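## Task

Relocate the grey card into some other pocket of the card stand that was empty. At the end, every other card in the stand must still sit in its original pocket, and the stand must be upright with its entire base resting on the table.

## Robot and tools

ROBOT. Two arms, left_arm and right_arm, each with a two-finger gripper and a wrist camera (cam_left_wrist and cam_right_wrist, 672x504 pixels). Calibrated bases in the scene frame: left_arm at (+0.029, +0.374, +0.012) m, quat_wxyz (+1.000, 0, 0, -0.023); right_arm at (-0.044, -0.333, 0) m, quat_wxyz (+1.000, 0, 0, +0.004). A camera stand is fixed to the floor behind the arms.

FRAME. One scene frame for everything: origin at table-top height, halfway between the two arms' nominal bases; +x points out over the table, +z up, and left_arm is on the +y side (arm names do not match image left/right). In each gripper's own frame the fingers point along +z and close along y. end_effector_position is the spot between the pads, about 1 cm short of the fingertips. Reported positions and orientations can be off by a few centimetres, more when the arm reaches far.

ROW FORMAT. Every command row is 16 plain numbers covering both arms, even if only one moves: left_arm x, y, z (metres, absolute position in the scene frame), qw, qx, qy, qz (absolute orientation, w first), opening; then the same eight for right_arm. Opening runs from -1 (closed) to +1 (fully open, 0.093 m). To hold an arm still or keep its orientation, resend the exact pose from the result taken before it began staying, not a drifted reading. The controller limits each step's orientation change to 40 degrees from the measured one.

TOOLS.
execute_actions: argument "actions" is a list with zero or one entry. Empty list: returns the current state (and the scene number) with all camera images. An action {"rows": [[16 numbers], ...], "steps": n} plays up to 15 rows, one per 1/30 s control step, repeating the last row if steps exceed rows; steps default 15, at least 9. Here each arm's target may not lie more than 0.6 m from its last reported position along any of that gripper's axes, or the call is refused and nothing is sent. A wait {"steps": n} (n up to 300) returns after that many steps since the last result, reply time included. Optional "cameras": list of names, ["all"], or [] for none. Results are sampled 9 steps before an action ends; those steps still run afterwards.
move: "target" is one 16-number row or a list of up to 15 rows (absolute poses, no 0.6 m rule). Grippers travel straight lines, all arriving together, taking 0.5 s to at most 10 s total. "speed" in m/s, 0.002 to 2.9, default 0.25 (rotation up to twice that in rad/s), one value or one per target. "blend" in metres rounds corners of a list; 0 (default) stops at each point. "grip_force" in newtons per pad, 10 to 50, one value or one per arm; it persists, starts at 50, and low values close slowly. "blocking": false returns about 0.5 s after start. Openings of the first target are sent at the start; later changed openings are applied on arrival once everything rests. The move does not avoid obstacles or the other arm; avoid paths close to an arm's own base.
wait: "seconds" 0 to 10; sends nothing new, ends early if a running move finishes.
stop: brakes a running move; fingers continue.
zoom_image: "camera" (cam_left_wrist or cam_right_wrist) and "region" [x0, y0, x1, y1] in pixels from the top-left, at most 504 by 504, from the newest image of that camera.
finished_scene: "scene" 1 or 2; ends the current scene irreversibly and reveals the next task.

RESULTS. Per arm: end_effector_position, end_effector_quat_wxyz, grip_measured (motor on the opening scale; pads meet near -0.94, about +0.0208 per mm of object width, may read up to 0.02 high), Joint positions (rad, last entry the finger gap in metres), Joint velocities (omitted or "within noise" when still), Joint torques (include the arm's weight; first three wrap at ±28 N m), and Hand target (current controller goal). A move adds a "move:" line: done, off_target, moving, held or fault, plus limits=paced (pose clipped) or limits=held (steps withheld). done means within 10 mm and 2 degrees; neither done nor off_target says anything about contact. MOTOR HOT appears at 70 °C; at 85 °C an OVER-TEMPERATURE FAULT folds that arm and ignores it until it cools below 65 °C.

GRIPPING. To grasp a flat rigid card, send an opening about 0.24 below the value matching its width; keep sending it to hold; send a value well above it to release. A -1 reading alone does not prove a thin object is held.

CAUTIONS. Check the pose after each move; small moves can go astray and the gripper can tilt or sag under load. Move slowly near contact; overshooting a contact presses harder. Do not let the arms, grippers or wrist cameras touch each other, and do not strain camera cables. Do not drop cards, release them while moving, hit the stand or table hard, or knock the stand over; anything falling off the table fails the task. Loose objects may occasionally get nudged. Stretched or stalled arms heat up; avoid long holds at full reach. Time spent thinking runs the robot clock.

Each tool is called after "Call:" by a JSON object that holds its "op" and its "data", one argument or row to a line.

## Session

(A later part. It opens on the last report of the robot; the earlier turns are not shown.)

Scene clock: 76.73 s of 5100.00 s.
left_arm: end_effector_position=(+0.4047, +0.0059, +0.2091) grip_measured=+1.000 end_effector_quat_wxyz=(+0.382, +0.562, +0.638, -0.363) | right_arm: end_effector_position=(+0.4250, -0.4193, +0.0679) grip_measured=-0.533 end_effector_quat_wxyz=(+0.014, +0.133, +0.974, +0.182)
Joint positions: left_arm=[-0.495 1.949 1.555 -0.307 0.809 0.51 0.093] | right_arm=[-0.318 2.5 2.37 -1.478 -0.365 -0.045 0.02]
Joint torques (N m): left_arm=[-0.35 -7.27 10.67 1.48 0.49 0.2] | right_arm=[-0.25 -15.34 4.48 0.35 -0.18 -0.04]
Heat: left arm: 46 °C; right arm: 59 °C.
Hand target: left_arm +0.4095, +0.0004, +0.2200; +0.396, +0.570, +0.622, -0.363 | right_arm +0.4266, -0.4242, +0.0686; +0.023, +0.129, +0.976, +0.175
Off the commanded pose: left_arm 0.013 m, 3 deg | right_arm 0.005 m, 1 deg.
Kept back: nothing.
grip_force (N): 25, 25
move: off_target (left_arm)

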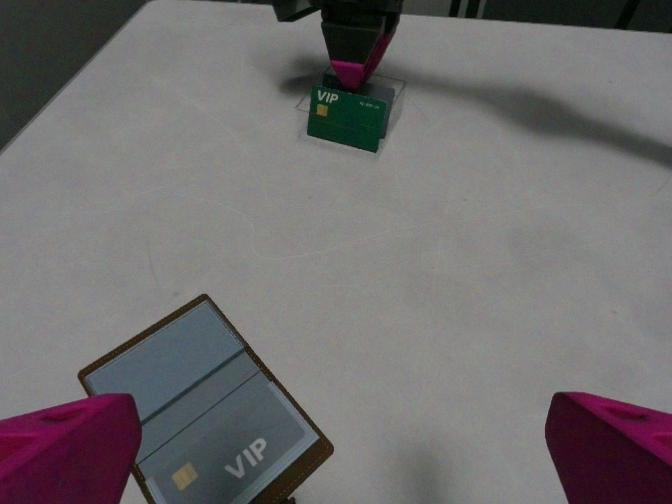

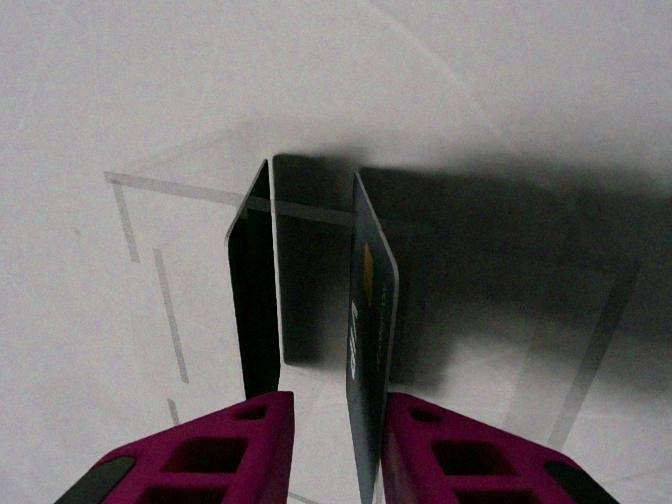

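Call:
{"op": "move", "data": {
  "target": [0.41,0.0,0.22,0.3961,0.5698,0.6218,-0.3630,1,0.4266,-0.4235,0.0885,0.0232,0.1293,0.9758,0.1747,-0.53],
  "speed": 0.05,
  "cameras": ["all"]
}}

Call:
{"op": "zoom_image", "data": {
  "camera": "cam_left_wrist",
  "region": [280, 0, 430, 150]
}}

Scene clock: 79.90 s of 5100.00 s.
left_arm: end_effector_position=(+0.4047, +0.0059, +0.2091) grip_measured=+1.000 end_effector_quat_wxyz=(+0.382, +0.562, +0.638, -0.363) | right_arm: end_effector_position=(+0.4237, -0.4193, +0.0839) grip_measured=-0.533 end_effector_quat_wxyz=(+0.016, +0.132, +0.975, +0.180)
Joint positions: left_arm=[-0.495 1.949 1.555 -0.307 0.809 0.51 0.093] | right_arm=[-0.318 2.5 2.435 -1.538 -0.363 -0.045 0.02]
Joint torques (N m): left_arm=[-0.35 -7.25 10.69 1.48 0.49 0.2] | right_arm=[-0.06 -13.57 8.16 0.05 -0.19 -0.04]
Heat: left arm: 46 °C; right arm: 60 °C.
Hand target: left_arm +0.4095, +0.0004, +0.2200; +0.396, +0.570, +0.622, -0.363 | right_arm +0.4264, -0.4234, +0.0885; +0.024, +0.129, +0.976, +0.175
Off the commanded pose: left_arm 0.013 m, 3 deg | right_arm 0.007 m, 1 deg.
Kept back: nothing.
grip_force (N): 25, 25
move: off_target (left_arm)

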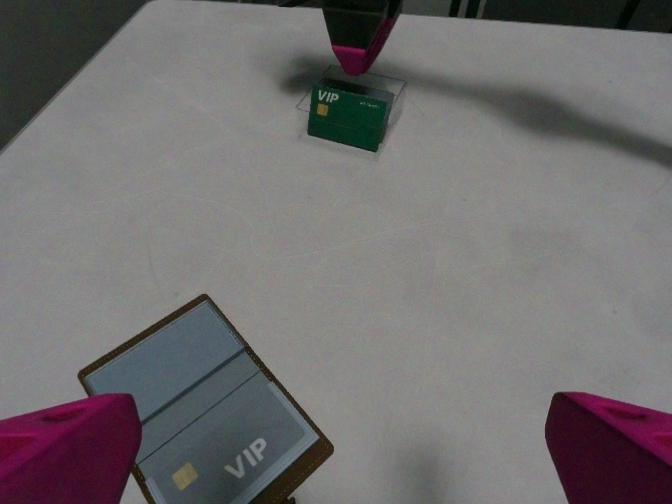

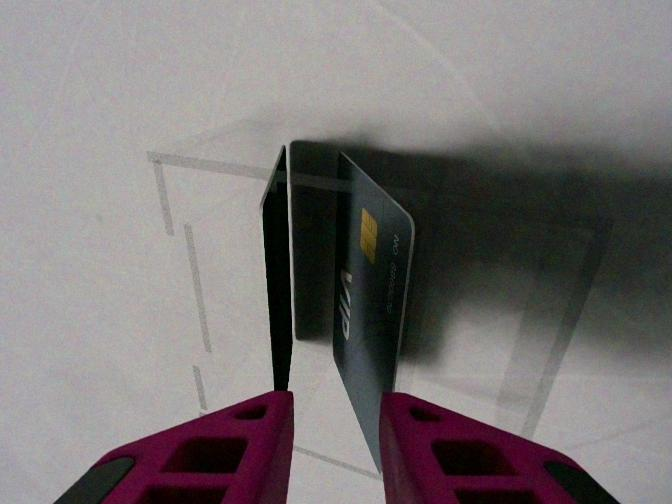

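Scaled by 3.360.

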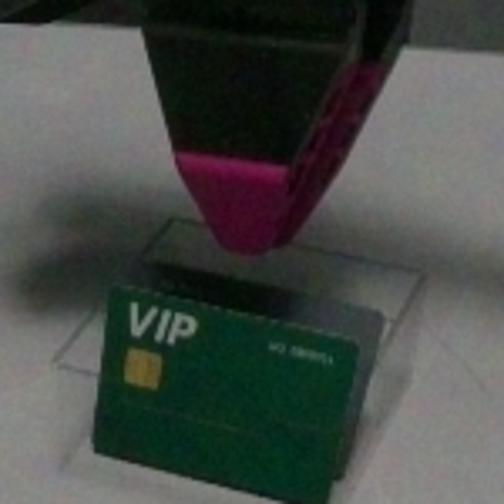

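Call:
{"op": "move", "data": {
  "target": [
    [0.41,0.0,0.22,0.3961,0.5698,0.6218,-0.3630,1,0.4240,-0.4300,0.135,0.0232,0.1293,0.9758,0.1747,-0.53],
    [0.41,0.0,0.22,0.3961,0.5698,0.6218,-0.3630,1,0.36,-0.40,0.20,0.17,0.10,0.98,-0.01,-0.53],
    [0.41,0.0,0.22,0.3961,0.5698,0.6218,-0.3630,1,0.26,-0.37,0.24,0.17,0.10,0.98,-0.01,-0.53]
  ],
  "speed": [0.08,0.15,0.2],
  "blend": [0.01,0.03,0],
  "cameras": ["all"]
}}

Call:
{"op": "zoom_image", "data": {
  "camera": "cam_left_wrist",
  "region": [280, 0, 430, 150]
}}

Scene clock: 83.53 s of 5100.00 s.
left_arm: end_effector_position=(+0.4047, +0.0059, +0.2091) grip_measured=+1.000 end_effector_quat_wxyz=(+0.382, +0.562, +0.638, -0.363) | right_arm: end_effector_position=(+0.2638, -0.3701, +0.2394) grip_measured=-0.533 end_effector_quat_wxyz=(+0.170, +0.096, +0.981, -0.006)
Joint positions: left_arm=[-0.495 1.949 1.555 -0.307 0.809 0.51 0.093] | right_arm=[-0.128 1.473 1.604 -1.359 0.004 0.076 0.02]
Joint torques (N m): left_arm=[-0.35 -7.25 10.67 1.48 0.49 0.2] | right_arm=[0.77 -7.05 4.98 0.89 -0.03 0.11]
Heat: left arm: 46 °C; right arm: 60 °C.
Hand target: left_arm +0.4095, +0.0004, +0.2200; +0.396, +0.570, +0.622, -0.363 | right_arm +0.2600, -0.3700, +0.2399; +0.170, +0.100, +0.980, -0.010
Off the commanded pose: left_arm 0.013 m, 3 deg | right_arm 0.004 m, 1 deg.
Kept back: nothing.
grip_force (N): 25, 25
move: off_target (left_arm)

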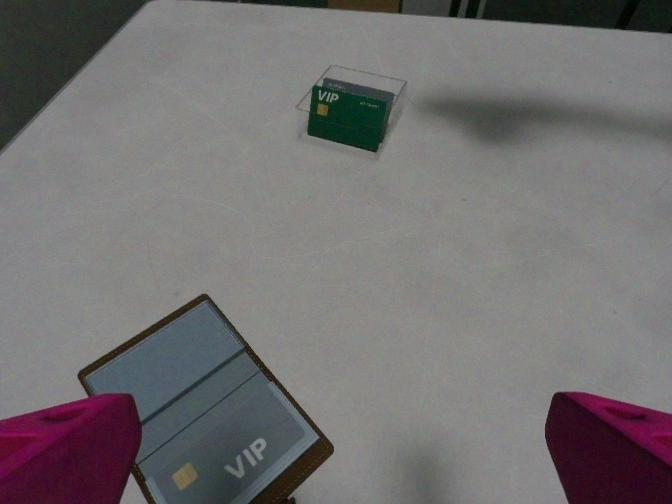

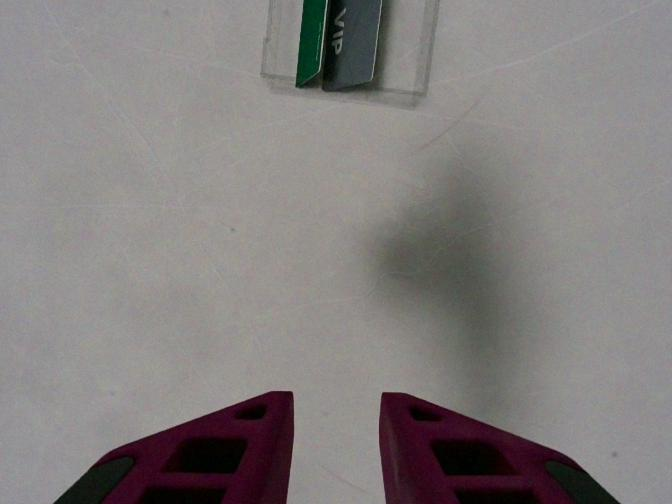

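Scaled by 3.360.

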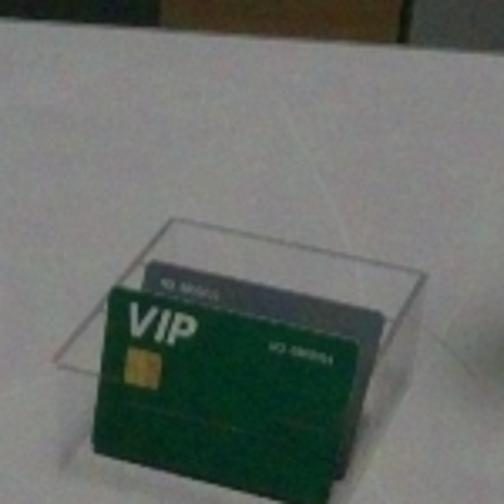

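Call:
{"op": "zoom_image", "data": {
  "camera": "cam_right_wrist",
  "region": [240, 0, 460, 130]
}}

Scaled by 2.291.

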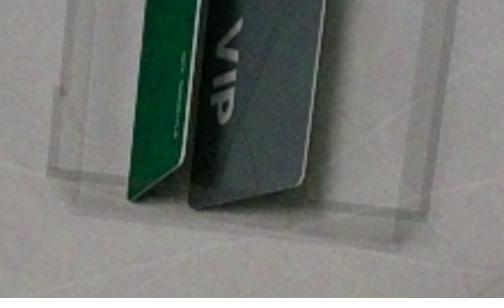

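Call:
{"op": "move", "data": {
  "target": [0.41,0.0,0.22,0.3961,0.5698,0.6218,-0.3630,1,0.38,-0.41,0.20,0.0232,0.1293,0.9758,0.1747,-0.53],
  "speed": 0.2,
  "cameras": ["cam_right_wrist"]
}}

Call:
{"op": "zoom_image", "data": {
  "camera": "cam_right_wrist",
  "region": [180, 60, 500, 380]
}}

Scene clock: 86.97 s of 5100.00 s.
left_arm: end_effector_position=(+0.4047, +0.0059, +0.2091) grip_measured=+1.000 end_effector_quat_wxyz=(+0.382, +0.562, +0.638, -0.363) | right_arm: end_effector_position=(+0.3760, -0.4094, +0.1904) grip_measured=-0.533 end_effector_quat_wxyz=(+0.082, +0.145, +0.973, +0.162)
Joint positions: left_arm=[-0.495 1.949 1.555 -0.307 0.809 0.51 0.093] | right_arm=[-0.324 2.128 2.225 -1.556 -0.348 0 0.02]
Joint torques (N m): left_arm=[-0.35 -7.27 10.69 1.48 0.49 0.2] | right_arm=[-0.16 -11.47 8.16 0.37 -0.37 -0.01]
Heat: left arm: 47 °C; right arm: 59 °C.
Hand target: left_arm +0.4095, +0.0004, +0.2200; +0.396, +0.570, +0.622, -0.363 | right_arm +0.3795, -0.4098, +0.1995; +0.096, +0.141, +0.971, +0.167
Off the commanded pose: left_arm 0.013 m, 3 deg | right_arm 0.010 m, 7 deg.
joint sent to its limit (right arm) — joint 4 (wrist pitch), lower limit.
Kept back: nothing.
grip_force (N): 25, 25
move: off_target (left_arm, right_arm)
Images, in order (width x height): cam_right_wrist 672x504.

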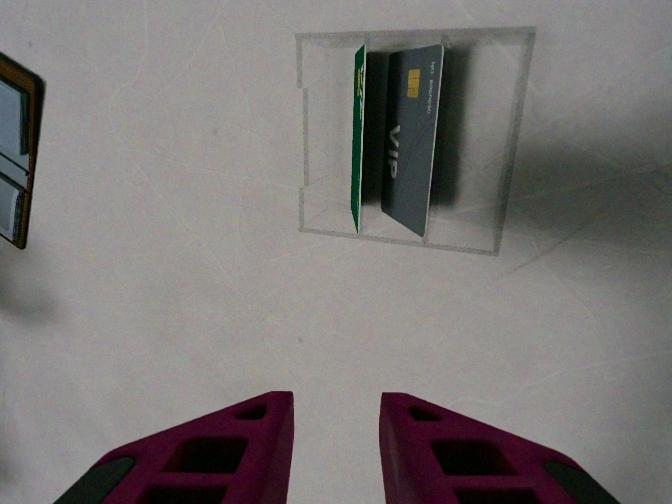

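Scaled by 1.575.

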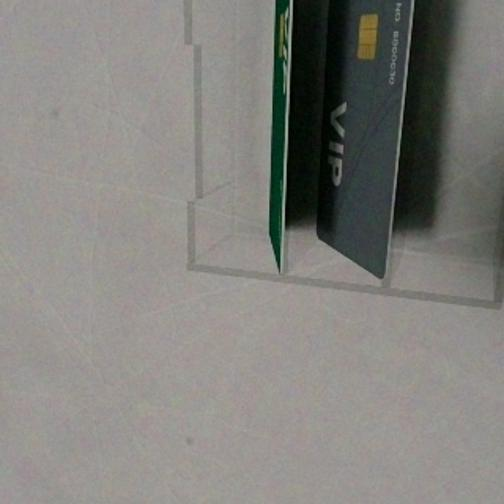

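Call:
{"op": "finished_scene", "data": {
  "scene": 2
}}

The scene is finished: the task was done.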